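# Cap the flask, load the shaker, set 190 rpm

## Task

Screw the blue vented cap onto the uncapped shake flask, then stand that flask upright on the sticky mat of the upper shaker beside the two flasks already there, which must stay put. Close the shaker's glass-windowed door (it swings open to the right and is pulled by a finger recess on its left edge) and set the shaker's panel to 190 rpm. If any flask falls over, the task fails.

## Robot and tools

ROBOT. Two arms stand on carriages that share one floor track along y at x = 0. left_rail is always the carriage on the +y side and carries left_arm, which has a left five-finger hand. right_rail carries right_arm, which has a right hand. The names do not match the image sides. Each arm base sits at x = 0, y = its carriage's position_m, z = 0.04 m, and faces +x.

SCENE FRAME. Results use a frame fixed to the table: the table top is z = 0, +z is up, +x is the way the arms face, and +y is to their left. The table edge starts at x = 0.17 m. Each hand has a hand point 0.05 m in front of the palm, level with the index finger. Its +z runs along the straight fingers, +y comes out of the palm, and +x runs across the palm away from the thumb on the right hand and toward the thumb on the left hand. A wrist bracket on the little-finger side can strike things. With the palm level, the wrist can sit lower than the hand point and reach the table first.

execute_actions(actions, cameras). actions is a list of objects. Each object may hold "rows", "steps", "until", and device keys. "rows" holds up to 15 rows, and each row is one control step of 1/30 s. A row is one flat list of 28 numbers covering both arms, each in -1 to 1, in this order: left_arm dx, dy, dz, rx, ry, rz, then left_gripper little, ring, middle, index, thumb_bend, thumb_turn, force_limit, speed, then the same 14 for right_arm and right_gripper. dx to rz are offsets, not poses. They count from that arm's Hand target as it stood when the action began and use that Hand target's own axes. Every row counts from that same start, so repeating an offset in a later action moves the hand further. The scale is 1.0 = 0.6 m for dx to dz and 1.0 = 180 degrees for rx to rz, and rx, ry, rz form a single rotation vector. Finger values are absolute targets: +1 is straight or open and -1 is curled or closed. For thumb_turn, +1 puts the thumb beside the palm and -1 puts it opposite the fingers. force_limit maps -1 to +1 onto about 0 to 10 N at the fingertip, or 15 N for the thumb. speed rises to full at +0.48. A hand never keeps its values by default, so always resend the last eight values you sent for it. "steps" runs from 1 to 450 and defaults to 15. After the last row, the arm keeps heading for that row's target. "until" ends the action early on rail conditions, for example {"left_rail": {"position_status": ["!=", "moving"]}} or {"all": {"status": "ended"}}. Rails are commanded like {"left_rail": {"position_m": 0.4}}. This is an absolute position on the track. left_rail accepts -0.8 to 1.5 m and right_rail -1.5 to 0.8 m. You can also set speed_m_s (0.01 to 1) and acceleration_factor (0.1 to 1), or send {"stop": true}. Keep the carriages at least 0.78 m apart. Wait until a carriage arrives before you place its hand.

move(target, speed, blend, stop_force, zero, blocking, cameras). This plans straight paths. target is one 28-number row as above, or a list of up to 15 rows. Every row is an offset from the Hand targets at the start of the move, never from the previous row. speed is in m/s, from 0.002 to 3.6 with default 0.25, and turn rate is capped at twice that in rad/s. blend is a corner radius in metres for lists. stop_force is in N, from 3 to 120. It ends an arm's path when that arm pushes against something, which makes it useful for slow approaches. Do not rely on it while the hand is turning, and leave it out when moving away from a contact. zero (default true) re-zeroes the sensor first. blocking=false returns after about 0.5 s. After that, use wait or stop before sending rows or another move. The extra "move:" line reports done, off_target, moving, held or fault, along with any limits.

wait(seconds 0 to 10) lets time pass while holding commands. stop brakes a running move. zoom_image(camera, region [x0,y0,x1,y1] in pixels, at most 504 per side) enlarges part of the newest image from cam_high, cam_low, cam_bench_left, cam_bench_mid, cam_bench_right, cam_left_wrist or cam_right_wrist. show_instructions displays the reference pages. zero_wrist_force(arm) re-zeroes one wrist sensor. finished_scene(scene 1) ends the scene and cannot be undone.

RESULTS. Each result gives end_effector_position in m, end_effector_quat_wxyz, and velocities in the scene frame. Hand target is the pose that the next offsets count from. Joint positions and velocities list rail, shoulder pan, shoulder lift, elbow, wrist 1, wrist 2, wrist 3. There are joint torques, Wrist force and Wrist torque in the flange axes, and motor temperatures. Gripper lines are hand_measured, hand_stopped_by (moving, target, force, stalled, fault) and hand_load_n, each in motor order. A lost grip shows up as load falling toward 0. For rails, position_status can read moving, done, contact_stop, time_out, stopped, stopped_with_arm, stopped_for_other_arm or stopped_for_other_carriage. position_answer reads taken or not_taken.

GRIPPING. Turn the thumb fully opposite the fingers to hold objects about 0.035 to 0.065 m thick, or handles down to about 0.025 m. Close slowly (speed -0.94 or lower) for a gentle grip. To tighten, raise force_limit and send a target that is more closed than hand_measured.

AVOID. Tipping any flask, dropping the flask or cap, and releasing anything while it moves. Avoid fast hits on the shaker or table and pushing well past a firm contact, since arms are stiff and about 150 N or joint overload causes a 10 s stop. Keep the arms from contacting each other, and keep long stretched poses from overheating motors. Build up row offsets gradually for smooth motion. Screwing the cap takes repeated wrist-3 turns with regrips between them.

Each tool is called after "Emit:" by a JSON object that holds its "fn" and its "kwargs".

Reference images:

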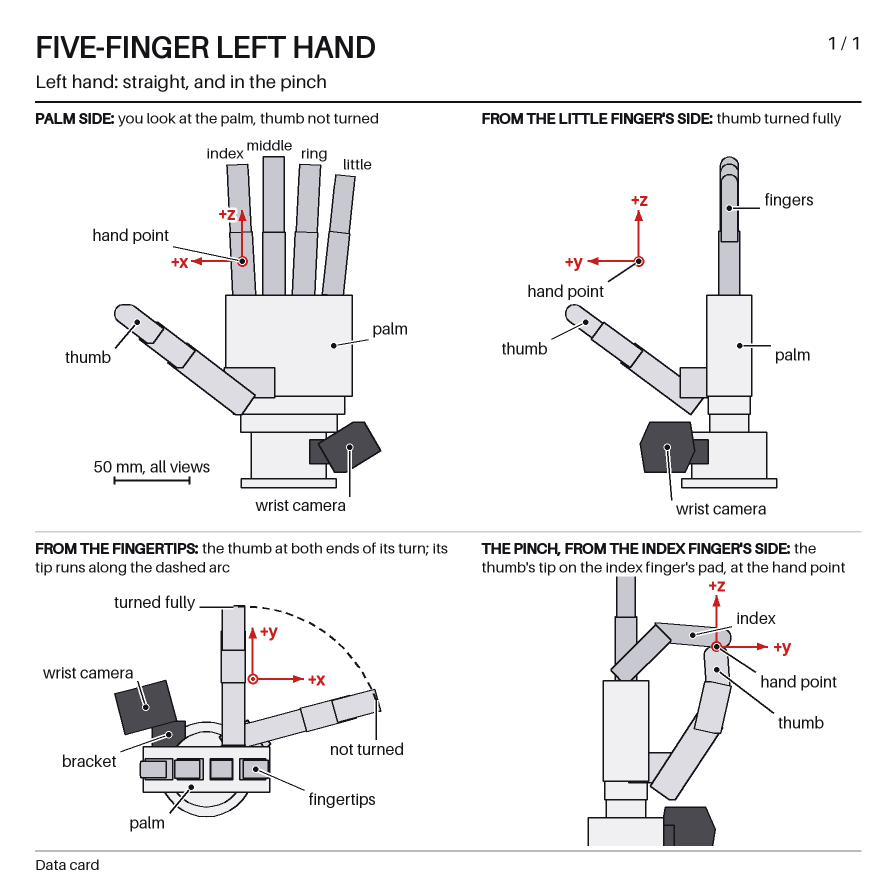

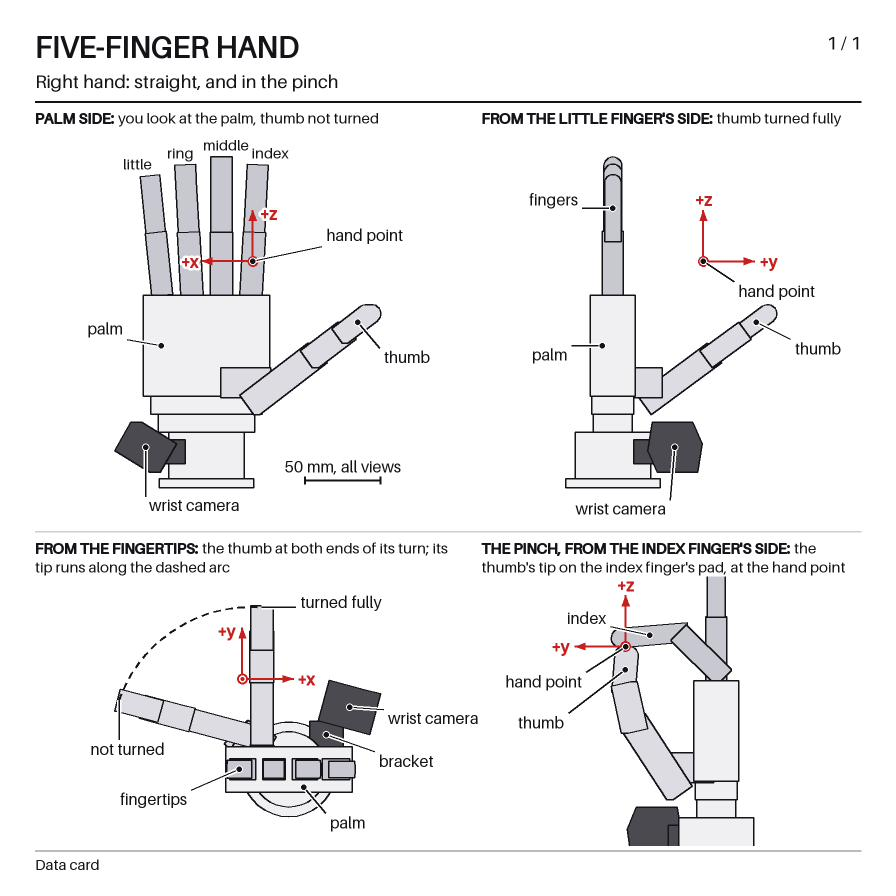

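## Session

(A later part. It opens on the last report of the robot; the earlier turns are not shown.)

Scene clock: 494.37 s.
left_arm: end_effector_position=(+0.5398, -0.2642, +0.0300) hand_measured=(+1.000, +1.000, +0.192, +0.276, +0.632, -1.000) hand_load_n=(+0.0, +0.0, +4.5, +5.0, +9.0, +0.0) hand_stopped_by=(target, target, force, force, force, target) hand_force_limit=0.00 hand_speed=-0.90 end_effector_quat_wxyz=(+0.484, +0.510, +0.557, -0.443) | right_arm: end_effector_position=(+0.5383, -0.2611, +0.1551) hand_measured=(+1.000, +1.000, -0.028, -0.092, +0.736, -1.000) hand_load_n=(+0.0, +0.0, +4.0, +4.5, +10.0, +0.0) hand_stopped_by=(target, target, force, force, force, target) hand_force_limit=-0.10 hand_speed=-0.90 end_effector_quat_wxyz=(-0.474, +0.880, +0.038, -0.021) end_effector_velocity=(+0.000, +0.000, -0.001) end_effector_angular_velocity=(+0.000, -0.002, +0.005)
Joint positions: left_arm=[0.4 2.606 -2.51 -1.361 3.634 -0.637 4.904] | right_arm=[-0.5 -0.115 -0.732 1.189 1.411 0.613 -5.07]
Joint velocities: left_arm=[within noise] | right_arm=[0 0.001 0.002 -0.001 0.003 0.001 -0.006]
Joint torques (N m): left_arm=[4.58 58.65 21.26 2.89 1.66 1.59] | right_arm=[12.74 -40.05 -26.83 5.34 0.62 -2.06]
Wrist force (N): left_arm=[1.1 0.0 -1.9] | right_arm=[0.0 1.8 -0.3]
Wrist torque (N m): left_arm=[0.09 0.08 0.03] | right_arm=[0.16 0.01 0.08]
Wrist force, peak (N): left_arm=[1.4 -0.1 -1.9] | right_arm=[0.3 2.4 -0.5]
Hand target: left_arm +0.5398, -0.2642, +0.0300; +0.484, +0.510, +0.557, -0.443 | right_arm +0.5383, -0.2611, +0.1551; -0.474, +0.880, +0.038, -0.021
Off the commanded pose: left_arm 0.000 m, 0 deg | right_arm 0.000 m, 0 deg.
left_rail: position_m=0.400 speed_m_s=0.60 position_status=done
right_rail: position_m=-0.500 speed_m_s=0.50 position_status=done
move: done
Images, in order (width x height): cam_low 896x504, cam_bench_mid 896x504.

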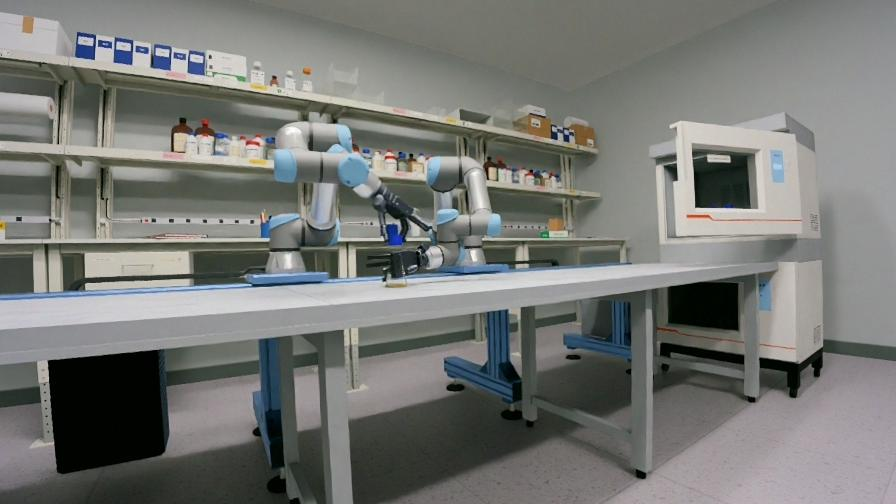

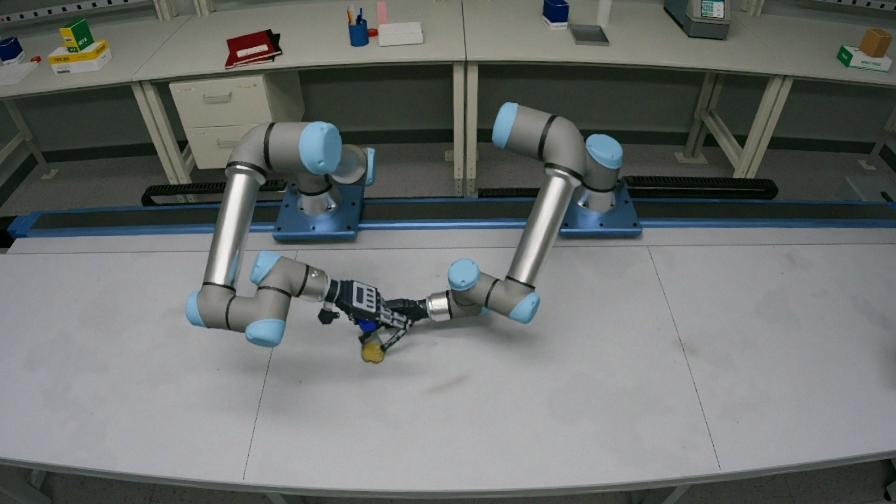

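Emit:
{"fn": "move", "kwargs": {"target": [0,0,0,0,0,0,1,1,-0.35,-0.35,0.05,-1,0,-0.9,0,0.04175,0.0275,0,0,0,1,1,-0.45,-0.45,0.1,-1,-0.1,-0.9], "speed": 0.03, "stop_force": 4, "cameras": ["cam_low","cam_bench_mid"]}}

Scene clock: 501.23 s.
left_arm: end_effector_position=(+0.5398, -0.2642, +0.0300) hand_measured=(+1.000, +1.000, +0.192, +0.276, +0.632, -1.000) hand_load_n=(+0.0, +0.0, +4.5, +4.5, +9.0, +0.0) hand_stopped_by=(target, target, force, force, force, target) hand_force_limit=0.00 hand_speed=-0.90 end_effector_quat_wxyz=(+0.484, +0.510, +0.557, -0.443) | right_arm: end_effector_position=(+0.5383, -0.2611, +0.1251) hand_measured=(+1.000, +1.000, -0.028, -0.092, +0.736, -1.000) hand_load_n=(+0.0, +0.0, +4.0, +4.0, +10.0, -0.5) hand_stopped_by=(target, target, force, force, force, target) hand_force_limit=-0.10 hand_speed=-0.90 end_effector_quat_wxyz=(-0.474, +0.880, +0.038, -0.021)
Joint positions: left_arm=[0.4 2.606 -2.51 -1.361 3.634 -0.637 4.904] | right_arm=[-0.5 -0.115 -0.697 1.207 1.357 0.613 -5.07]
Joint torques (N m): left_arm=[4.53 58.74 21.04 2.87 1.66 1.44] | right_arm=[9.63 -40.39 -7.15 0.26 -0.53 1.85]
Wrist force (N): left_arm=[1.5 0.3 -1.5] | right_arm=[0.2 1.9 -0.2]
Wrist torque (N m): left_arm=[0.11 0.04 0.04] | right_arm=[0.16 -0.02 0.09]
Wrist force, peak (N): left_arm=[1.1 0.0 -2.0] | right_arm=[0.2 2.4 -0.3]
Hand target: left_arm +0.5398, -0.2642, +0.0300; +0.484, +0.510, +0.557, -0.443 | right_arm +0.5383, -0.2610, +0.1251; -0.474, +0.880, +0.038, -0.021
Off the commanded pose: left_arm 0.000 m, 0 deg | right_arm 0.000 m, 0 deg.
left_rail: position_m=0.400 speed_m_s=0.60 position_status=done
right_rail: position_m=-0.500 speed_m_s=0.50 position_status=done
move: done
Images, in order (width x height): cam_low 896x504, cam_bench_mid 896x504.

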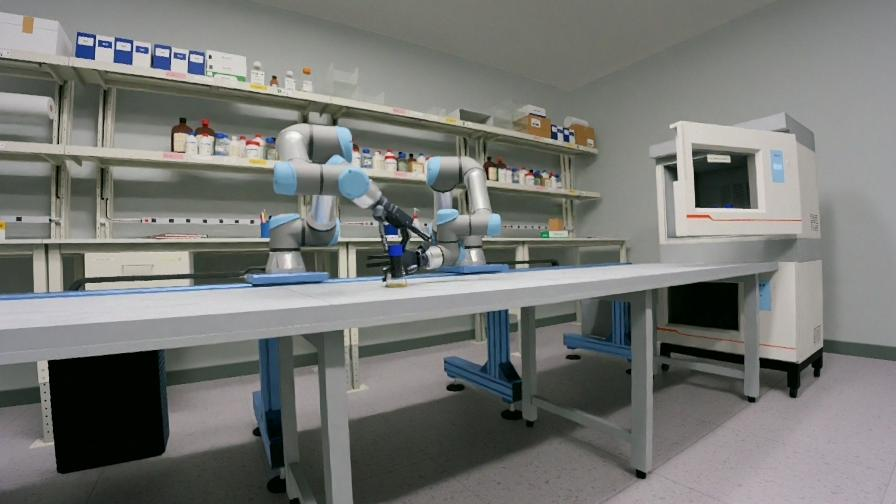

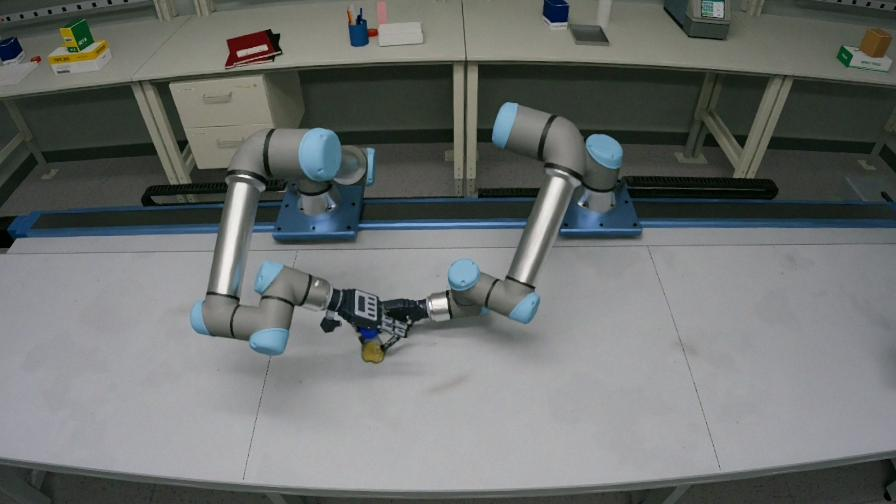

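Emit:
{"fn": "zoom_image", "kwargs": {"camera": "cam_low", "region": [375, 220, 425, 295]}}

Emit:
{"fn": "zoom_image", "kwargs": {"camera": "cam_bench_mid", "region": [345, 300, 400, 370]}}

Scaled by 6.720 from the camera's 896x504 image, which has a finer 1280x720 frame.

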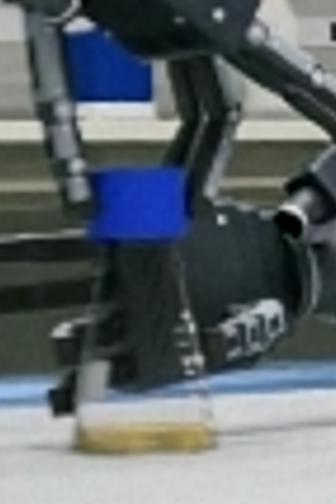

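Scaled by 7.200 from the camera's 896x504 image, which has a finer 1280x720 frame.

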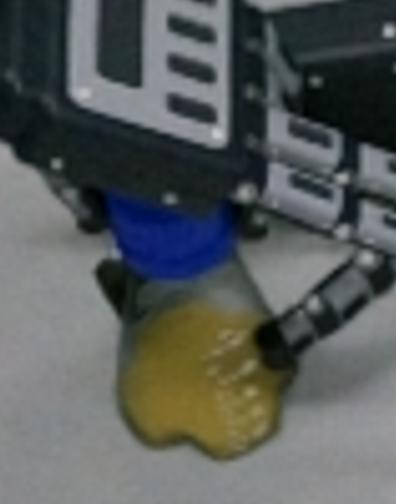

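Emit:
{"fn": "move", "kwargs": {"target": [0,0,0,0,0,0,1,1,-0.35,-0.35,0.05,-1,0,-0.9,0,0.02505,0.0165,0,0,0,1,1,-0.45,-0.45,0.1,-1,-0.1,-0.9], "speed": 0.015, "stop_force": 4, "cameras": ["cam_low","cam_bench_mid"]}}

Scene clock: 505.00 s.
left_arm: end_effector_position=(+0.5398, -0.2642, +0.0300) hand_measured=(+1.000, +1.000, +0.192, +0.276, +0.632, -1.000) hand_load_n=(+0.0, +0.0, +4.5, +5.0, +8.5, -0.5) hand_stopped_by=(target, target, force, force, force, target) hand_force_limit=0.00 hand_speed=-0.90 end_effector_quat_wxyz=(+0.484, +0.510, +0.557, -0.443) | right_arm: end_effector_position=(+0.5383, -0.2611, +0.1203) hand_measured=(+1.000, +1.000, -0.028, -0.092, +0.736, -1.000) hand_load_n=(+0.0, +0.0, +4.0, +4.5, +10.0, -1.5) hand_stopped_by=(target, target, force, force, force, target) hand_force_limit=-0.10 hand_speed=-0.90 end_effector_quat_wxyz=(-0.474, +0.880, +0.038, -0.021) end_effector_velocity=(+0.001, -0.001, +0.000) end_effector_angular_velocity=(+0.001, -0.006, +0.000)
Joint positions: left_arm=[0.4 2.606 -2.51 -1.361 3.634 -0.637 4.904] | right_arm=[-0.5 -0.115 -0.691 1.21 1.349 0.613 -5.07]
Joint velocities: left_arm=[within noise] | right_arm=[0 -0.003 -0.001 0 -0.001 -0.001 -0.005]
Joint torques (N m): left_arm=[4.06 58.56 21.14 2.86 1.69 1.5] | right_arm=[11.69 -64.39 -25.53 5.63 -1.11 0.95]
Wrist force (N): left_arm=[0.5 -1.6 -1.8] | right_arm=[1.2 1.7 -1.0]
Wrist torque (N m): left_arm=[0.02 0.10 0.06] | right_arm=[0.18 -0.01 0.06]
Wrist force, peak (N): left_arm=[0.4 -3.3 -2.7] | right_arm=[2.3 -1.5 -3.1]
Hand target: left_arm +0.5398, -0.2642, +0.0300; +0.484, +0.510, +0.557, -0.443 | right_arm +0.5383, -0.2611, +0.1203; -0.474, +0.880, +0.038, -0.021 (not the last commanded pose)
Off the commanded pose: left_arm 0.000 m, 0 deg | right_arm 0.013 m, 0 deg.
left_rail: position_m=0.400 speed_m_s=0.60 position_status=done
right_rail: position_m=-0.500 speed_m_s=0.50 position_status=done
move: contact (right_arm)
Images, in order (width x height): cam_low 896x504, cam_bench_mid 896x504.

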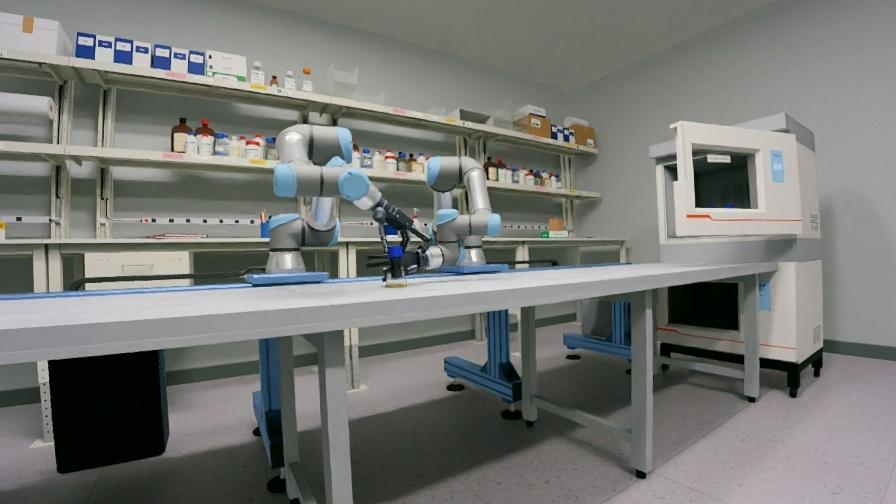

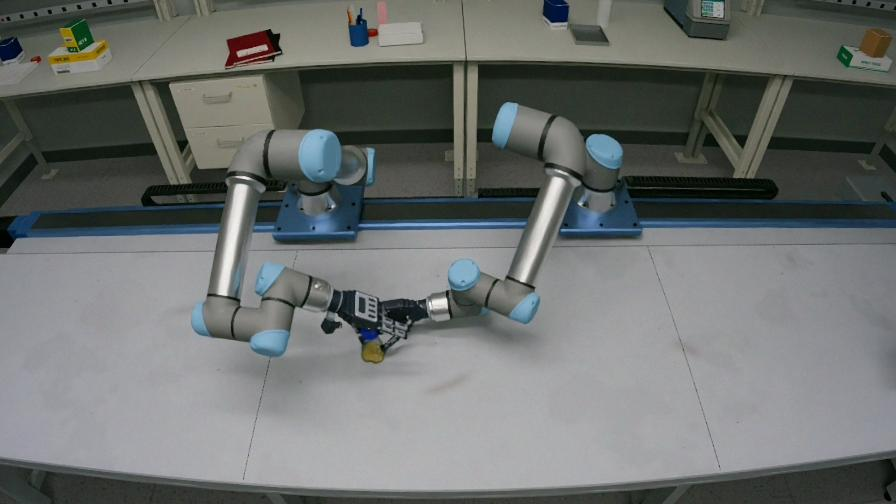

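Emit:
{"fn": "move", "kwargs": {"target": [[0,0,0,0,0,0,1,1,-0.35,-0.35,0.05,-1,0,-0.9,0.00566,-0.001418,0.003365,0,0.04639,0.03056,1,1,-0.45,-0.45,0.1,-1,-0.1,-0.9],[0,0,0,0,0,0,1,1,-0.35,-0.35,0.05,-1,0,-0.9,0.010725,-0.002847,0.005838,0,0.09278,0.06111,1,1,-0.45,-0.45,0.1,-1,-0.1,-0.9],[0,0,0,0,0,0,1,1,-0.35,-0.35,0.05,-1,0,-0.9,0.01621,-0.00363,0.007633,0,0.13917,0.09167,1,1,-0.45,-0.45,0.1,-1,-0.1,-0.9]], "blend": [0.001,0.001,0], "speed": 0.15, "stop_force": 15}}

Scene clock: 516.40 s.
left_arm: end_effector_position=(+0.5398, -0.2642, +0.0300) hand_measured=(+1.000, +1.000, +0.192, +0.276, +0.632, -1.000) hand_load_n=(+0.0, +0.0, +4.5, +4.5, +9.0, -0.5) hand_stopped_by=(target, target, force, force, force, target) hand_force_limit=0.00 hand_speed=-0.90 end_effector_quat_wxyz=(+0.484, +0.510, +0.557, -0.443) | right_arm: end_effector_position=(+0.5476, -0.2552, +0.1196) hand_measured=(+1.000, +1.000, -0.028, -0.092, +0.736, -1.000) hand_load_n=(+0.0, +0.0, +4.5, +4.5, +10.0, -0.5) hand_stopped_by=(target, target, force, force, force, target) hand_force_limit=-0.10 hand_speed=-0.90 end_effector_quat_wxyz=(-0.463, +0.859, -0.191, +0.103)
Joint positions: left_arm=[0.4 2.606 -2.51 -1.361 3.634 -0.637 4.904] | right_arm=[-0.5 -0.123 -0.964 1.504 0.593 0.653 -4.18]
Joint torques (N m): left_arm=[4.71 58.43 20.41 2.89 1.57 1.37] | right_arm=[12.24 -56.04 -7.48 -0.62 0.74 2.08]
Wrist force (N): left_arm=[1.1 -0.1 -1.7] | right_arm=[0.3 1.7 -0.3]
Wrist torque (N m): left_arm=[0.10 0.08 0.04] | right_arm=[0.17 -0.03 -0.02]
Wrist force, peak (N): left_arm=[-0.4 -2.1 -3.0] | right_arm=[1.3 1.7 -1.4]
Hand target: left_arm +0.5398, -0.2642, +0.0300; +0.484, +0.510, +0.557, -0.443 | right_arm +0.5476, -0.2552, +0.1196; -0.463, +0.859, -0.191, +0.103
Off the commanded pose: left_arm 0.000 m, 0 deg | right_arm 0.000 m, 0 deg.
left_rail: position_m=0.400 speed_m_s=0.60 position_status=done
right_rail: position_m=-0.500 speed_m_s=0.50 position_status=done
move: done

Emit:
{"fn": "move", "kwargs": {"target": [[0,0,0,0,0,0,1,1,-0.35,-0.35,0.05,-1,0,-0.9,0.004493,-0.001333,0.00354,0,0.04639,0.03056,1,1,-0.45,-0.45,0.1,-1,-0.1,-0.9],[0,0,0,0,0,0,1,1,-0.35,-0.35,0.05,-1,0,-0.9,0.009558,-0.002207,0.00638,0,0.09278,0.06111,1,1,-0.45,-0.45,0.1,-1,-0.1,-0.9],[0,0,0,0,0,0,1,1,-0.35,-0.35,0.05,-1,0,-0.9,0.015043,-0.002572,0.00845,0,0.13917,0.09167,1,1,-0.45,-0.45,0.1,-1,-0.1,-0.9]], "blend": [0.001,0.001,0], "speed": 0.15, "stop_force": 12}}

Scene clock: 522.83 s.
left_arm: end_effector_position=(+0.5398, -0.2642, +0.0300) hand_measured=(+1.000, +1.000, +0.192, +0.276, +0.632, -1.000) hand_load_n=(+0.0, +0.0, +4.0, +4.0, +10.0, -1.0) hand_stopped_by=(target, target, force, force, force, target) hand_force_limit=0.00 hand_speed=-0.90 end_effector_quat_wxyz=(+0.484, +0.510, +0.557, -0.443) | right_arm: end_effector_position=(+0.5579, -0.2544, +0.1181) hand_measured=(+1.000, +1.000, -0.028, -0.092, +0.736, -1.000) hand_load_n=(+0.0, +0.0, +4.0, +4.0, +9.5, -1.5) hand_stopped_by=(target, target, force, force, force, target) hand_force_limit=-0.10 hand_speed=-0.90 end_effector_quat_wxyz=(-0.421, +0.781, -0.407, +0.219)
Joint positions: left_arm=[0.4 2.606 -2.51 -1.361 3.634 -0.637 4.904] | right_arm=[-0.5 -0.032 -1.181 1.755 0.115 1.046 -3.532]
Joint torques (N m): left_arm=[4.39 58.21 20.35 2.89 1.46 1.4] | right_arm=[10.46 -44.64 -6.88 -2.4 2.46 1.78]
Wrist force (N): left_arm=[1.3 2.1 -0.5] | right_arm=[-2.6 -4.5 -4.5]
Wrist torque (N m): left_arm=[0.20 0.11 0.01] | right_arm=[-0.17 0.00 -0.11]
Wrist force, peak (N): left_arm=[1.8 2.2 -0.7] | right_arm=[-2.6 -6.4 -5.3]
Hand target: left_arm +0.5398, -0.2642, +0.0300; +0.484, +0.510, +0.557, -0.443 | right_arm +0.5579, -0.2544, +0.1181; -0.421, +0.781, -0.407, +0.219
Off the commanded pose: left_arm 0.000 m, 0 deg | right_arm 0.000 m, 0 deg.
left_rail: position_m=0.400 speed_m_s=0.60 position_status=done
right_rail: position_m=-0.500 speed_m_s=0.50 position_status=done
move: done

Emit:
{"fn": "move", "kwargs": {"target": [[0,0,0,0,0,0,1,1,-0.35,-0.35,0.05,-1,0,-0.9,0.00366,-0.00203,0.003081,0,0.04639,0.03056,1,1,-0.45,-0.45,0.1,-1,-0.1,-0.9],[0,0,0,0,0,0,1,1,-0.35,-0.35,0.05,-1,0,-0.9,0.008725,-0.003599,0.005464,0,0.09278,0.06111,1,1,-0.45,-0.45,0.1,-1,-0.1,-0.9],[0,0,0,0,0,0,1,1,-0.35,-0.35,0.05,-1,0,-0.9,0.01421,-0.00466,0.007075,0,0.13917,0.09167,1,1,-0.45,-0.45,0.1,-1,-0.1,-0.9]], "blend": [0.001,0.001,0], "speed": 0.15, "stop_force": 12, "cameras": ["cam_low","cam_bench_mid"]}}

Scene clock: 529.93 s.
left_arm: end_effector_position=(+0.5398, -0.2642, +0.0300) hand_measured=(+1.000, +1.000, +0.192, +0.276, +0.632, -1.000) hand_load_n=(+0.0, +0.0, +5.5, +4.0, +8.5, -2.5) hand_stopped_by=(target, target, force, force, force, target) hand_force_limit=0.00 hand_speed=-0.90 end_effector_quat_wxyz=(+0.484, +0.510, +0.557, -0.443) | right_arm: end_effector_position=(+0.5669, -0.2585, +0.1181) hand_measured=(+1.000, +1.000, -0.028, -0.092, +0.736, -1.000) hand_load_n=(+0.0, +0.0, +4.0, +4.0, +10.0, -0.5) hand_stopped_by=(target, target, force, force, force, target) hand_force_limit=-0.10 hand_speed=-0.90 end_effector_quat_wxyz=(-0.350, +0.649, -0.595, +0.320)
Joint positions: left_arm=[0.4 2.606 -2.51 -1.361 3.634 -0.637 4.904] | right_arm=[-0.5 0.152 -1.223 1.796 0.01 1.625 -3.106]
Joint torques (N m): left_arm=[4.97 58.13 20.11 2.62 1.68 1.32] | right_arm=[10.53 -19.49 -26.59 3.06 2.59 1.79]
Wrist force (N): left_arm=[0.7 1.6 0.6] | right_arm=[-2.7 -2.7 -4.1]
Wrist torque (N m): left_arm=[0.19 0.15 0.04] | right_arm=[-0.13 -0.02 -0.05]
Wrist force, peak (N): left_arm=[1.0 2.5 -0.9] | right_arm=[-2.4 -5.6 -5.1]
Hand target: left_arm +0.5398, -0.2642, +0.0300; +0.484, +0.510, +0.557, -0.443 | right_arm +0.5669, -0.2585, +0.1181; -0.350, +0.649, -0.595, +0.320
Off the commanded pose: left_arm 0.000 m, 0 deg | right_arm 0.000 m, 0 deg.
left_rail: position_m=0.400 speed_m_s=0.60 position_status=done
right_rail: position_m=-0.500 speed_m_s=0.50 position_status=done
move: done
Images, in order (width x height): cam_low 896x504, cam_bench_mid 896x504.

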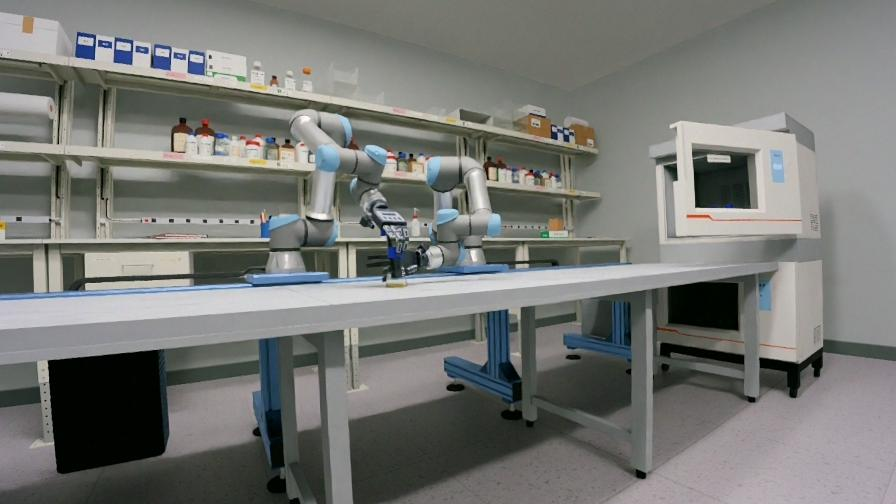

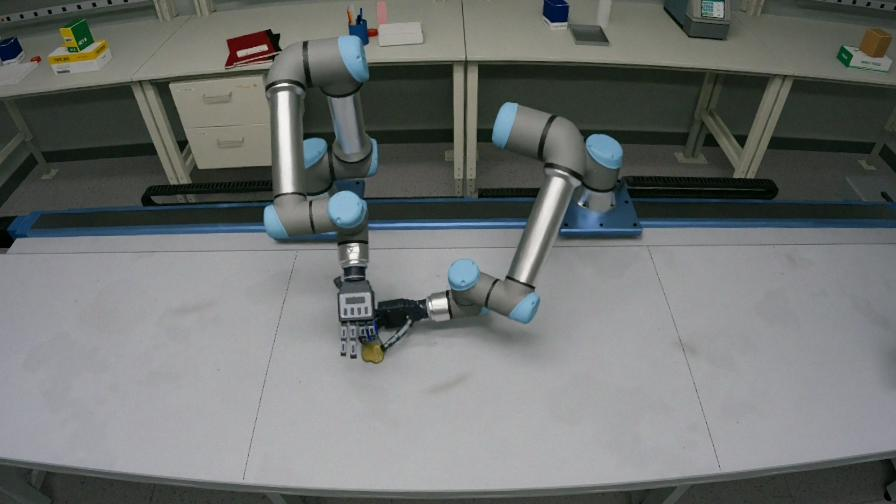

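Emit:
{"fn": "zoom_image", "kwargs": {"camera": "cam_low", "region": [375, 220, 425, 295]}}

Emit:
{"fn": "zoom_image", "kwargs": {"camera": "cam_bench_mid", "region": [345, 300, 400, 370]}}

Scaled by 6.720 from the camera's 896x504 image, which has a finer 1280x720 frame.

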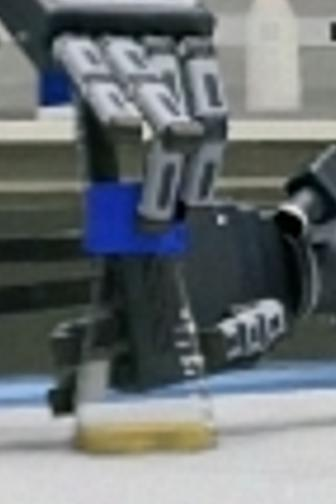

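Scaled by 7.200 from the camera's 896x504 image, which has a finer 1280x720 frame.

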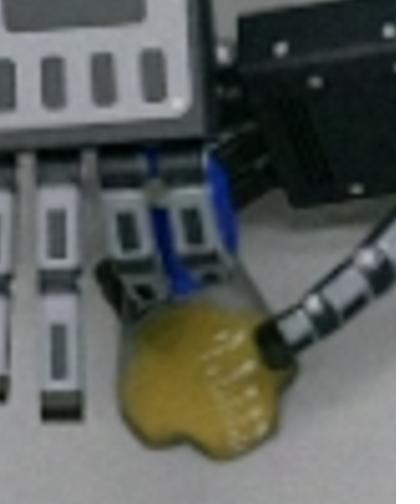

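Emit:
{"fn": "move", "kwargs": {"target": [[0,0,0,0,0,0,1,1,-0.35,-0.35,0.05,-1,0,-0.9,0.00346,-0.00203,0.003081,0,0.04639,0.03056,1,1,-0.45,-0.45,0.1,-1,-0.1,-0.9],[0,0,0,0,0,0,1,1,-0.35,-0.35,0.05,-1,0,-0.9,0.008525,-0.003599,0.005464,0,0.09278,0.06111,1,1,-0.45,-0.45,0.1,-1,-0.1,-0.9],[0,0,0,0,0,0,1,1,-0.35,-0.35,0.05,-1,0,-0.9,0.01401,-0.00466,0.007075,0,0.13917,0.09167,1,1,-0.45,-0.45,0.1,-1,-0.1,-0.9]], "blend": [0.001,0.001,0], "speed": 0.15, "stop_force": 12}}

Scene clock: 546.47 s.
left_arm: end_effector_position=(+0.5398, -0.2642, +0.0300) hand_measured=(+1.000, +1.000, +0.192, +0.276, +0.632, -1.000) hand_load_n=(+0.0, +0.0, +7.0, +3.5, +7.5, -2.5) hand_stopped_by=(target, target, force, force, force, target) hand_force_limit=0.00 hand_speed=-0.90 end_effector_quat_wxyz=(+0.484, +0.510, +0.557, -0.443) | right_arm: end_effector_position=(+0.5727, -0.2664, +0.1181) hand_measured=(+1.000, +1.000, -0.028, -0.092, +0.736, -1.000) hand_load_n=(+0.0, +0.0, +3.5, +4.0, +10.5, -0.5) hand_stopped_by=(target, target, force, force, force, target) hand_force_limit=-0.10 hand_speed=-0.90 end_effector_quat_wxyz=(+0.255, -0.473, +0.742, -0.400)
Joint positions: left_arm=[0.4 2.606 -2.51 -1.361 3.634 -0.637 4.904] | right_arm=[-0.5 0.334 -1.083 1.614 0.212 2.191 -2.651]
Joint torques (N m): left_arm=[4.88 58.09 19.61 1.06 1.68 1.33] | right_arm=[9.83 -26.23 -27.24 3.95 2.79 1.83]
Wrist force (N): left_arm=[1.1 0.3 1.1] | right_arm=[-2.4 -0.2 -3.3]
Wrist torque (N m): left_arm=[0.14 0.15 0.07] | right_arm=[0.01 0.03 -0.03]
Wrist force, peak (N): left_arm=[0.8 1.9 0.5] | right_arm=[-2.9 -3.7 -4.9]
Hand target: left_arm +0.5398, -0.2642, +0.0300; +0.484, +0.510, +0.557, -0.443 | right_arm +0.5727, -0.2664, +0.1181; +0.255, -0.473, +0.742, -0.400
Off the commanded pose: left_arm 0.000 m, 0 deg | right_arm 0.000 m, 0 deg.
left_rail: position_m=0.400 speed_m_s=0.60 position_status=done
right_rail: position_m=-0.500 speed_m_s=0.50 position_status=done
move: done

Emit:
{"fn": "execute_actions", "kwargs": {"actions": [{"rows":[[0,0,0,0,0,0,1,1,-0.35,-0.35,0.05,-1,0,-0.9,0,0,0,0,0,0,1,1,0.25,0.25,0.8,-1,-0.1,-0.85]],"steps":40}]}}

Scene clock: 566.40 s.
left_arm: end_effector_position=(+0.5398, -0.2642, +0.0300) hand_measured=(+1.000, +1.000, +0.192, +0.276, +0.632, -1.000) hand_load_n=(+0.0, +0.0, +4.5, +3.5, +8.0, +1.0) hand_stopped_by=(target, target, force, force, force, target) hand_force_limit=0.00 hand_speed=-0.90 end_effector_quat_wxyz=(+0.484, +0.510, +0.557, -0.443) | right_arm: end_effector_position=(+0.5727, -0.2664, +0.1181) hand_measured=(+1.000, +1.000, +0.250, +0.250, +0.800, -1.000) hand_load_n=(+0.0, +0.0, +0.0, +0.0, +0.0, +0.0) hand_stopped_by=(target, target, target, target, target, target) hand_force_limit=-0.10 hand_speed=-0.85 end_effector_quat_wxyz=(+0.255, -0.473, +0.742, -0.400)
Joint positions: left_arm=[0.4 2.606 -2.51 -1.361 3.634 -0.637 4.904] | right_arm=[-0.5 0.334 -1.083 1.614 0.212 2.191 -2.651]
Joint torques (N m): left_arm=[5.09 58.29 18.85 -0.16 1.57 1.37] | right_arm=[9.13 -40.19 -26.38 -1.17 0.33 1.98]
Wrist force (N): left_arm=[1.2 0.0 -1.8] | right_arm=[0.1 1.6 -0.9]
Wrist torque (N m): left_arm=[0.09 0.07 0.03] | right_arm=[0.18 0.02 -0.01]
Wrist force, peak (N): left_arm=[1.5 0.1 -1.8] | right_arm=[-2.0 -1.0 -4.4]
Hand target: left_arm +0.5398, -0.2642, +0.0300; +0.484, +0.510, +0.557, -0.443 | right_arm +0.5727, -0.2664, +0.1181; +0.255, -0.473, +0.742, -0.400
Off the commanded pose: left_arm 0.000 m, 0 deg | right_arm 0.000 m, 0 deg.
left_rail: position_m=0.400 speed_m_s=0.60 position_status=done
right_rail: position_m=-0.500 speed_m_s=0.50 position_status=done

Emit:
{"fn": "move", "kwargs": {"target": [[0,0,0,0,0,0,1,1,-0.35,-0.35,0.05,-1,0,-0.9,0,-0.05567,-0.03667,0,0,0,1,1,0.25,0.25,0.8,-1,-0.1,-0.85],[0,0,0,0,0,0,1,1,-0.35,-0.35,0.05,-1,0,-0.9,-0.00879,-0.04749,-0.04908,0,-0.13917,-0.09167,1,1,0.25,0.25,0.8,-1,-0.1,-0.85],[0,0,0,0,0,0,1,1,-0.35,-0.35,0.05,-1,0,-0.9,-0.00897,-0.038,-0.06348,0,-0.27833,-0.18333,1,1,0.25,0.25,0.8,-1,-0.1,-0.85],[0,0,0,0,0,0,1,1,-0.35,-0.35,0.05,-1,0,-0.9,-0.0005,-0.02973,-0.07605,0,-0.4175,-0.275,1,1,0.25,0.25,0.8,-1,-0.1,-0.85],[0,0,0,0,0,0,1,1,-0.35,-0.35,0.05,-1,0,-0.9,0.01437,-0.0249,-0.08338,0,-0.55667,-0.36667,1,1,0.25,0.25,0.8,-1,-0.1,-0.85],[0,0,0,0,0,0,1,1,-0.35,-0.35,0.05,-1,0,-0.9,0.03062,-0.02423,-0.08438,0,-0.69583,-0.45833,1,1,0.25,0.25,0.8,-1,-0.1,-0.85]], "blend": [0.005,0.005,0.005,0.005,0.005,0], "speed": 0.5, "cameras": ["cam_low","cam_bench_mid"]}}

Scene clock: 585.13 s.
left_arm: end_effector_position=(+0.5398, -0.2642, +0.0300) hand_measured=(+1.000, +1.000, +0.192, +0.276, +0.632, -1.000) hand_load_n=(+0.0, +0.0, +5.0, +3.0, +8.0, +0.5) hand_stopped_by=(target, target, force, force, force, target) hand_force_limit=0.00 hand_speed=-0.90 end_effector_quat_wxyz=(+0.484, +0.510, +0.557, -0.443) | right_arm: end_effector_position=(+0.5339, -0.2686, +0.1581) hand_measured=(+1.000, +1.000, +0.250, +0.250, +0.800, -1.000) hand_load_n=(+0.0, +0.0, +0.0, +0.0, +0.0, +0.0) hand_stopped_by=(target, target, target, target, target, target) hand_force_limit=-0.10 hand_speed=-0.85 end_effector_quat_wxyz=(-0.452, +0.840, +0.265, -0.142)
Joint positions: left_arm=[0.4 2.606 -2.51 -1.361 3.634 -0.637 4.904] | right_arm=[-0.5 -0.043 -0.545 0.922 1.939 0.846 -5.66]
Joint torques (N m): left_arm=[4.88 58.47 18.07 -2.03 1.57 1.18] | right_arm=[12.1 -45.7 -27.5 5.31 1.13 -1.68]
Wrist force (N): left_arm=[1.5 0.2 -1.7] | right_arm=[0.1 1.9 -0.3]
Wrist torque (N m): left_arm=[0.10 0.06 0.03] | right_arm=[0.15 0.00 0.05]
Wrist force, peak (N): left_arm=[1.8 0.1 -1.6] | right_arm=[-0.1 3.1 0.3]
Hand target: left_arm +0.5398, -0.2642, +0.0300; +0.484, +0.510, +0.557, -0.443 | right_arm +0.5339, -0.2686, +0.1581; -0.452, +0.840, +0.265, -0.143
Off the commanded pose: left_arm 0.000 m, 0 deg | right_arm 0.000 m, 0 deg.
left_rail: position_m=0.400 speed_m_s=0.60 position_status=done
right_rail: position_m=-0.500 speed_m_s=0.50 position_status=done
move: done
Images, in order (width x height): cam_low 896x504, cam_bench_mid 896x504.

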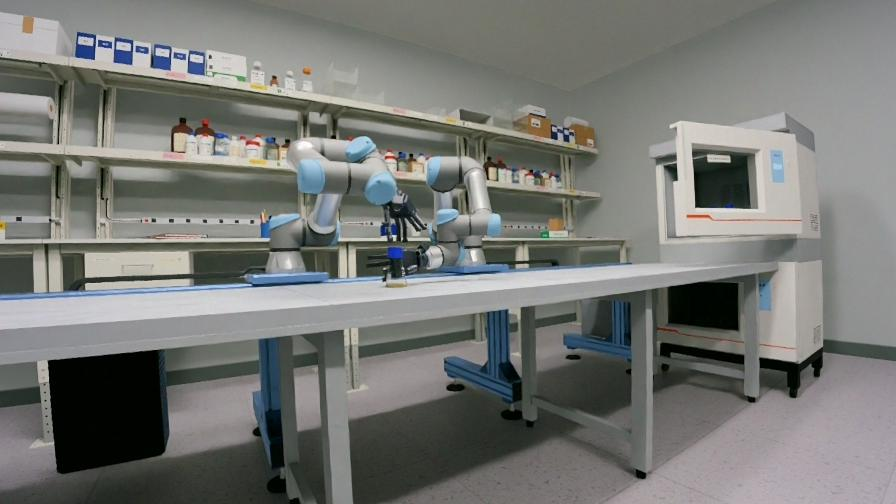

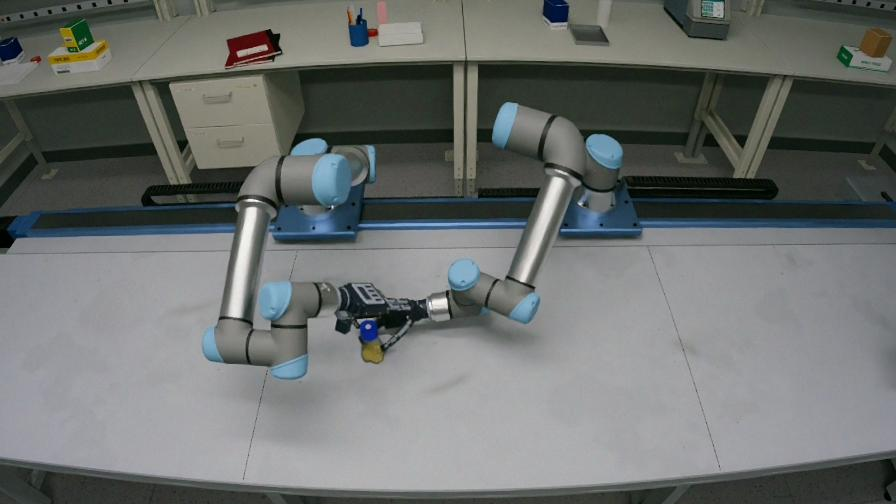

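Emit:
{"fn": "zoom_image", "kwargs": {"camera": "cam_low", "region": [375, 220, 425, 295]}}

Emit:
{"fn": "zoom_image", "kwargs": {"camera": "cam_bench_mid", "region": [345, 300, 400, 370]}}

Scaled by 6.720 from the camera's 896x504 image, which has a finer 1280x720 frame.

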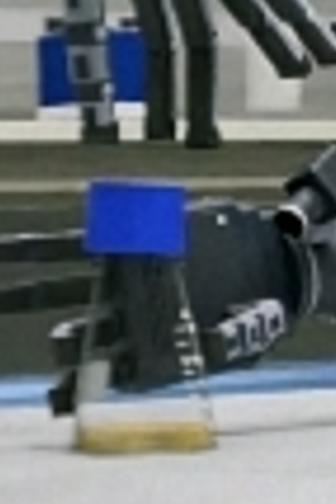

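Scaled by 7.200 from the camera's 896x504 image, which has a finer 1280x720 frame.

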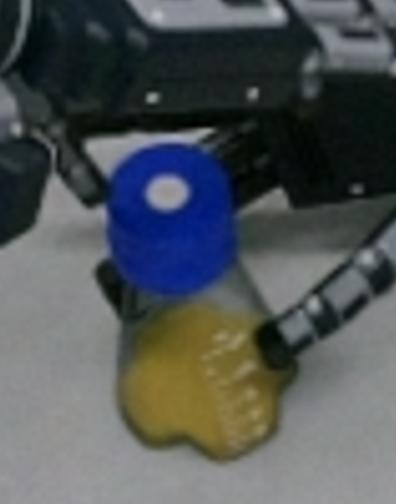

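Emit:
{"fn": "move", "kwargs": {"target": [[0,0,0,0,0,0,1,1,-0.35,-0.35,0.05,-1,0,-0.9,0,0.05567,0.03667,0,0,0,1,1,0.25,0.25,0.8,-1,-0.1,-0.85],[0,0,0,0,0,0,1,1,-0.35,-0.35,0.05,-1,0,-0.9,0,0.05567,0.03667,0,0,0,1,1,0.03,-0.03,0.78,-1,-0.1,-0.7],[0,0,0,0,0,0,1,1,-0.35,-0.35,0.05,-1,0,-0.9,0,0.05567,0.03667,0,0,0,1,1,-0.45,-0.45,0.1,-1,-0.1,-0.92]], "speed": 0.1}}

Scene clock: 592.33 s.
left_arm: end_effector_position=(+0.5398, -0.2642, +0.0300) hand_measured=(+1.000, +1.000, +0.192, +0.276, +0.632, -1.000) hand_load_n=(+0.0, +0.0, +5.0, +3.0, +8.0, +1.0) hand_stopped_by=(target, target, force, force, force, target) hand_force_limit=0.00 hand_speed=-0.90 end_effector_quat_wxyz=(+0.484, +0.510, +0.557, -0.443) | right_arm: end_effector_position=(+0.5337, -0.2686, +0.1345) hand_measured=(+1.000, +1.000, +0.250, +0.250, +0.800, -1.000) hand_load_n=(+0.0, +0.0, +0.0, +0.0, +0.5, +0.0) hand_stopped_by=(target, target, target, target, target, target) hand_force_limit=-0.10 hand_speed=-0.85 end_effector_quat_wxyz=(-0.452, +0.840, +0.265, -0.143)
Joint positions: left_arm=[0.4 2.606 -2.51 -1.361 3.634 -0.637 4.904] | right_arm=[-0.5 -0.043 -0.518 0.934 1.901 0.846 -5.661]
Joint torques (N m): left_arm=[5.03 58.45 17.81 -1.7 1.55 1.24] | right_arm=[9.25 -70.92 -27.27 5.38 -0.19 -1.31]
Wrist force (N): left_arm=[0.3 0.2 -1.7] | right_arm=[0.0 2.3 -0.7]
Wrist torque (N m): left_arm=[0.10 0.01 0.04] | right_arm=[0.19 0.02 0.05]
Wrist force, peak (N): left_arm=[0.6 -0.9 -3.1] | right_arm=[0.5 4.8 0.0]
Hand target: left_arm +0.5398, -0.2642, +0.0300; +0.484, +0.510, +0.557, -0.443 | right_arm +0.5337, -0.2686, +0.1347; -0.452, +0.840, +0.265, -0.143 (not the last commanded pose)
Off the commanded pose: left_arm 0.000 m, 0 deg | right_arm 0.016 m, 0 deg.
left_rail: position_m=0.400 speed_m_s=0.60 position_status=done
right_rail: position_m=-0.500 speed_m_s=0.50 position_status=done
move: held (right_arm; a check stopped the path); path passed 1 of 3 targets; target 2's new numbers were not sent; target 3's new numbers were not sent; limits=held
pose unreachable (right arm): on one or more control steps of this call, first in action 0 (counted from 0), this arm could not follow its commanded pose, so it was not sent that pose on those steps. It may still have moved: this result reports where it is.
cause: moving toward the commanded pose would bring a part of the arm too close to another arm (a part of this arm just beyond joint 7 (wrist 3) and a part of the left arm just beyond its joint 7 (wrist 3), 18 mm apart when this arm was first held).

Emit:
{"fn": "move", "kwargs": {"target": [[0,0,0,0,0,0,1,1,-0.35,-0.35,0.05,-1,0,-0.9,0,-0.02088,-0.01375,0,0,0,1,1,0.25,0.25,0.8,-1,-0.1,-0.85],[0,0,0,0,0,0,1,1,-0.35,-0.35,0.05,-1,0,-0.9,0.01247,-0.01812,-0.00278,0,0.11597,0.07639,1,1,0.25,0.25,0.8,-1,-0.1,-0.85],[0,0,0,0,0,0,1,1,-0.35,-0.35,0.05,-1,0,-0.9,0.01247,0.01889,0.02161,0,0.11597,0.07639,1,1,0.25,0.25,0.8,-1,-0.1,-0.85],[0,0,0,0,0,0,1,1,-0.35,-0.35,0.05,-1,0,-0.9,0.01247,0.01889,0.02161,0,0.11597,0.07639,1,1,0.03,-0.03,0.78,-1,-0.1,-0.7],[0,0,0,0,0,0,1,1,-0.35,-0.35,0.05,-1,0,-0.9,0.01247,0.01889,0.02161,0,0.11597,0.07639,1,1,-0.45,-0.45,0.1,-1,-0.1,-0.92]], "speed": 0.1, "blend": [0.003,0.003,0,0,0]}}

Scene clock: 607.30 s.
left_arm: end_effector_position=(+0.5398, -0.2642, +0.0300) hand_measured=(+1.000, +1.000, +0.192, +0.276, +0.632, -1.000) hand_load_n=(-0.5, +0.0, +4.0, +3.0, +9.0, +2.5) hand_stopped_by=(target, target, force, force, force, target) hand_force_limit=0.00 hand_speed=-0.90 end_effector_quat_wxyz=(+0.484, +0.510, +0.557, -0.443) | right_arm: end_effector_position=(+0.5372, -0.2606, +0.1181) hand_measured=(+1.000, +1.000, -0.028, -0.124, +0.758, -1.000) hand_load_n=(+0.0, +0.0, +2.5, +4.5, +10.0, +0.0) hand_stopped_by=(target, target, force, force, force, target) hand_force_limit=-0.10 hand_speed=-0.92 end_effector_quat_wxyz=(-0.473, +0.877, +0.077, -0.041)
Joint positions: left_arm=[0.4 2.606 -2.51 -1.361 3.634 -0.637 4.904] | right_arm=[-0.5 -0.104 -0.652 1.165 1.453 0.638 -5.192]
Joint torques (N m): left_arm=[4.59 58.23 18.3 3.03 1.66 1.19] | right_arm=[9.05 -42.25 -6.63 0.36 -2.65 1.94]
Wrist force (N): left_arm=[0.2 0.6 -3.0] | right_arm=[-0.6 2.1 -1.7]
Wrist torque (N m): left_arm=[0.08 -0.01 -0.01] | right_arm=[0.12 0.06 -0.01]
Wrist force, peak (N): left_arm=[-2.0 -1.7 -6.8] | right_arm=[-0.2 4.8 -4.0]
Hand target: left_arm +0.5398, -0.2642, +0.0300; +0.484, +0.510, +0.557, -0.443 | right_arm +0.5372, -0.2605, +0.1181; -0.473, +0.877, +0.077, -0.041
Off the commanded pose: left_arm 0.000 m, 0 deg | right_arm 0.000 m, 0 deg.
left_rail: position_m=0.400 speed_m_s=0.60 position_status=done
right_rail: position_m=-0.500 speed_m_s=0.50 position_status=done
move: done

Emit:
{"fn": "move", "kwargs": {"target": [[0,0,0,0,0,0,1,1,-0.35,-0.35,0.05,-1,0,-0.9,0.004537,-0.001856,0.003191,0,0.04639,0.03056,1,1,-0.45,-0.45,0.1,-1,-0.1,-0.92],[0,0,0,0,0,0,1,1,-0.35,-0.35,0.05,-1,0,-0.9,0.009644,-0.003248,0.005676,0,0.09278,0.06111,1,1,-0.45,-0.45,0.1,-1,-0.1,-0.92],[0,0,0,0,0,0,1,1,-0.35,-0.35,0.05,-1,0,-0.9,0.015168,-0.004129,0.007386,0,0.13917,0.09167,1,1,-0.45,-0.45,0.1,-1,-0.1,-0.92],[0,0,0,0,0,0,1,1,-0.35,-0.35,0.05,-1,0,-0.9,0.02094,-0.004466,0.00827,0,0.18556,0.12222,1,1,-0.45,-0.45,0.1,-1,-0.1,-0.92],[0,0,0,0,0,0,1,1,-0.35,-0.35,0.05,-1,0,-0.9,0.026784,-0.004244,0.008306,0,0.23194,0.15278,1,1,-0.45,-0.45,0.1,-1,-0.1,-0.92],[0,0,0,0,0,0,1,1,-0.35,-0.35,0.05,-1,0,-0.9,0.032524,-0.003464,0.007495,0,0.27833,0.18333,1,1,-0.45,-0.45,0.1,-1,-0.1,-0.92],[0,0,0,0,0,0,1,1,-0.35,-0.35,0.05,-1,0,-0.9,0.037984,-0.002146,0.005866,0,0.32472,0.21389,1,1,-0.45,-0.45,0.1,-1,-0.1,-0.92],[0,0,0,0,0,0,1,1,-0.35,-0.35,0.05,-1,0,-0.9,0.042999,-0.000323,0.003472,0,0.37111,0.24444,1,1,-0.45,-0.45,0.1,-1,-0.1,-0.92],[0,0,0,0,0,0,1,1,-0.35,-0.35,0.05,-1,0,-0.9,0.047417,0.001953,0.000389,0,0.4175,0.275,1,1,-0.45,-0.45,0.1,-1,-0.1,-0.92],[0,0,0,0,0,0,1,1,-0.35,-0.35,0.05,-1,0,-0.9,0.051103,0.004619,-0.003287,0,0.46389,0.30556,1,1,-0.45,-0.45,0.1,-1,-0.1,-0.92],[0,0,0,0,0,0,1,1,-0.35,-0.35,0.05,-1,0,-0.9,0.053945,0.0076,-0.007439,0,0.51028,0.33611,1,1,-0.45,-0.45,0.1,-1,-0.1,-0.92],[0,0,0,0,0,0,1,1,-0.35,-0.35,0.05,-1,0,-0.9,0.055857,0.010809,-0.011938,0,0.55667,0.36667,1,1,-0.45,-0.45,0.1,-1,-0.1,-0.92],[0,0,0,0,0,0,1,1,-0.35,-0.35,0.05,-1,0,-0.9,0.056781,0.014155,-0.016645,0,0.60306,0.39722,1,1,-0.45,-0.45,0.1,-1,-0.1,-0.92],[0,0,0,0,0,0,1,1,-0.35,-0.35,0.05,-1,0,-0.9,0.056688,0.01754,-0.021412,0,0.64944,0.42778,1,1,-0.45,-0.45,0.1,-1,-0.1,-0.92]], "speed": 0.2, "blend": [0.001,0.001,0.001,0.001,0.001,0.001,0.001,0.001,0.001,0.001,0.001,0.001,0.001,0], "stop_force": 15}}

Scene clock: 629.67 s.
left_arm: end_effector_position=(+0.5398, -0.2642, +0.0300) hand_measured=(+1.000, +1.000, +0.192, +0.276, +0.630, -1.000) hand_load_n=(+0.0, +0.0, +8.0, +0.0, +0.0, +0.5) hand_stopped_by=(target, target, force, force, force, target) hand_force_limit=0.00 hand_speed=-0.90 end_effector_quat_wxyz=(+0.484, +0.510, +0.557, -0.443) | right_arm: end_effector_position=(+0.5736, -0.2709, +0.1164) hand_measured=(+1.000, +1.000, -0.026, -0.126, +0.758, -1.000) hand_load_n=(+0.0, +0.5, +8.0, +1.0, +8.5, -3.5) hand_stopped_by=(target, target, force, force, force, target) hand_force_limit=-0.10 hand_speed=-0.92 end_effector_quat_wxyz=(+0.200, -0.372, +0.798, -0.430)
Joint positions: left_arm=[0.4 2.606 -2.51 -1.361 3.634 -0.637 4.904] | right_arm=[-0.5 0.394 -0.953 1.451 0.462 2.405 -2.327]
Joint torques (N m): left_arm=[4.76 57.8 17.6 2.94 -3.82 1] | right_arm=[13.07 -27.67 -22.18 5.8 1.65 1.8]
Wrist force (N): left_arm=[-0.2 -8.8 -0.9] | right_arm=[-2.7 -10.3 -1.5]
Wrist torque (N m): left_arm=[-0.06 0.03 0.21] | right_arm=[-0.11 -0.12 -0.28]
Wrist force, peak (N): left_arm=[-1.1 -10.0 -1.1] | right_arm=[-2.8 -11.7 -2.1]
Hand target: left_arm +0.5398, -0.2642, +0.0300; +0.484, +0.510, +0.557, -0.443 | right_arm +0.5736, -0.2709, +0.1164; +0.200, -0.372, +0.798, -0.430
Off the commanded pose: left_arm 0.000 m, 0 deg | right_arm 0.000 m, 0 deg.
left_rail: position_m=0.400 speed_m_s=0.60 position_status=done
right_rail: position_m=-0.500 speed_m_s=0.50 position_status=done
move: done


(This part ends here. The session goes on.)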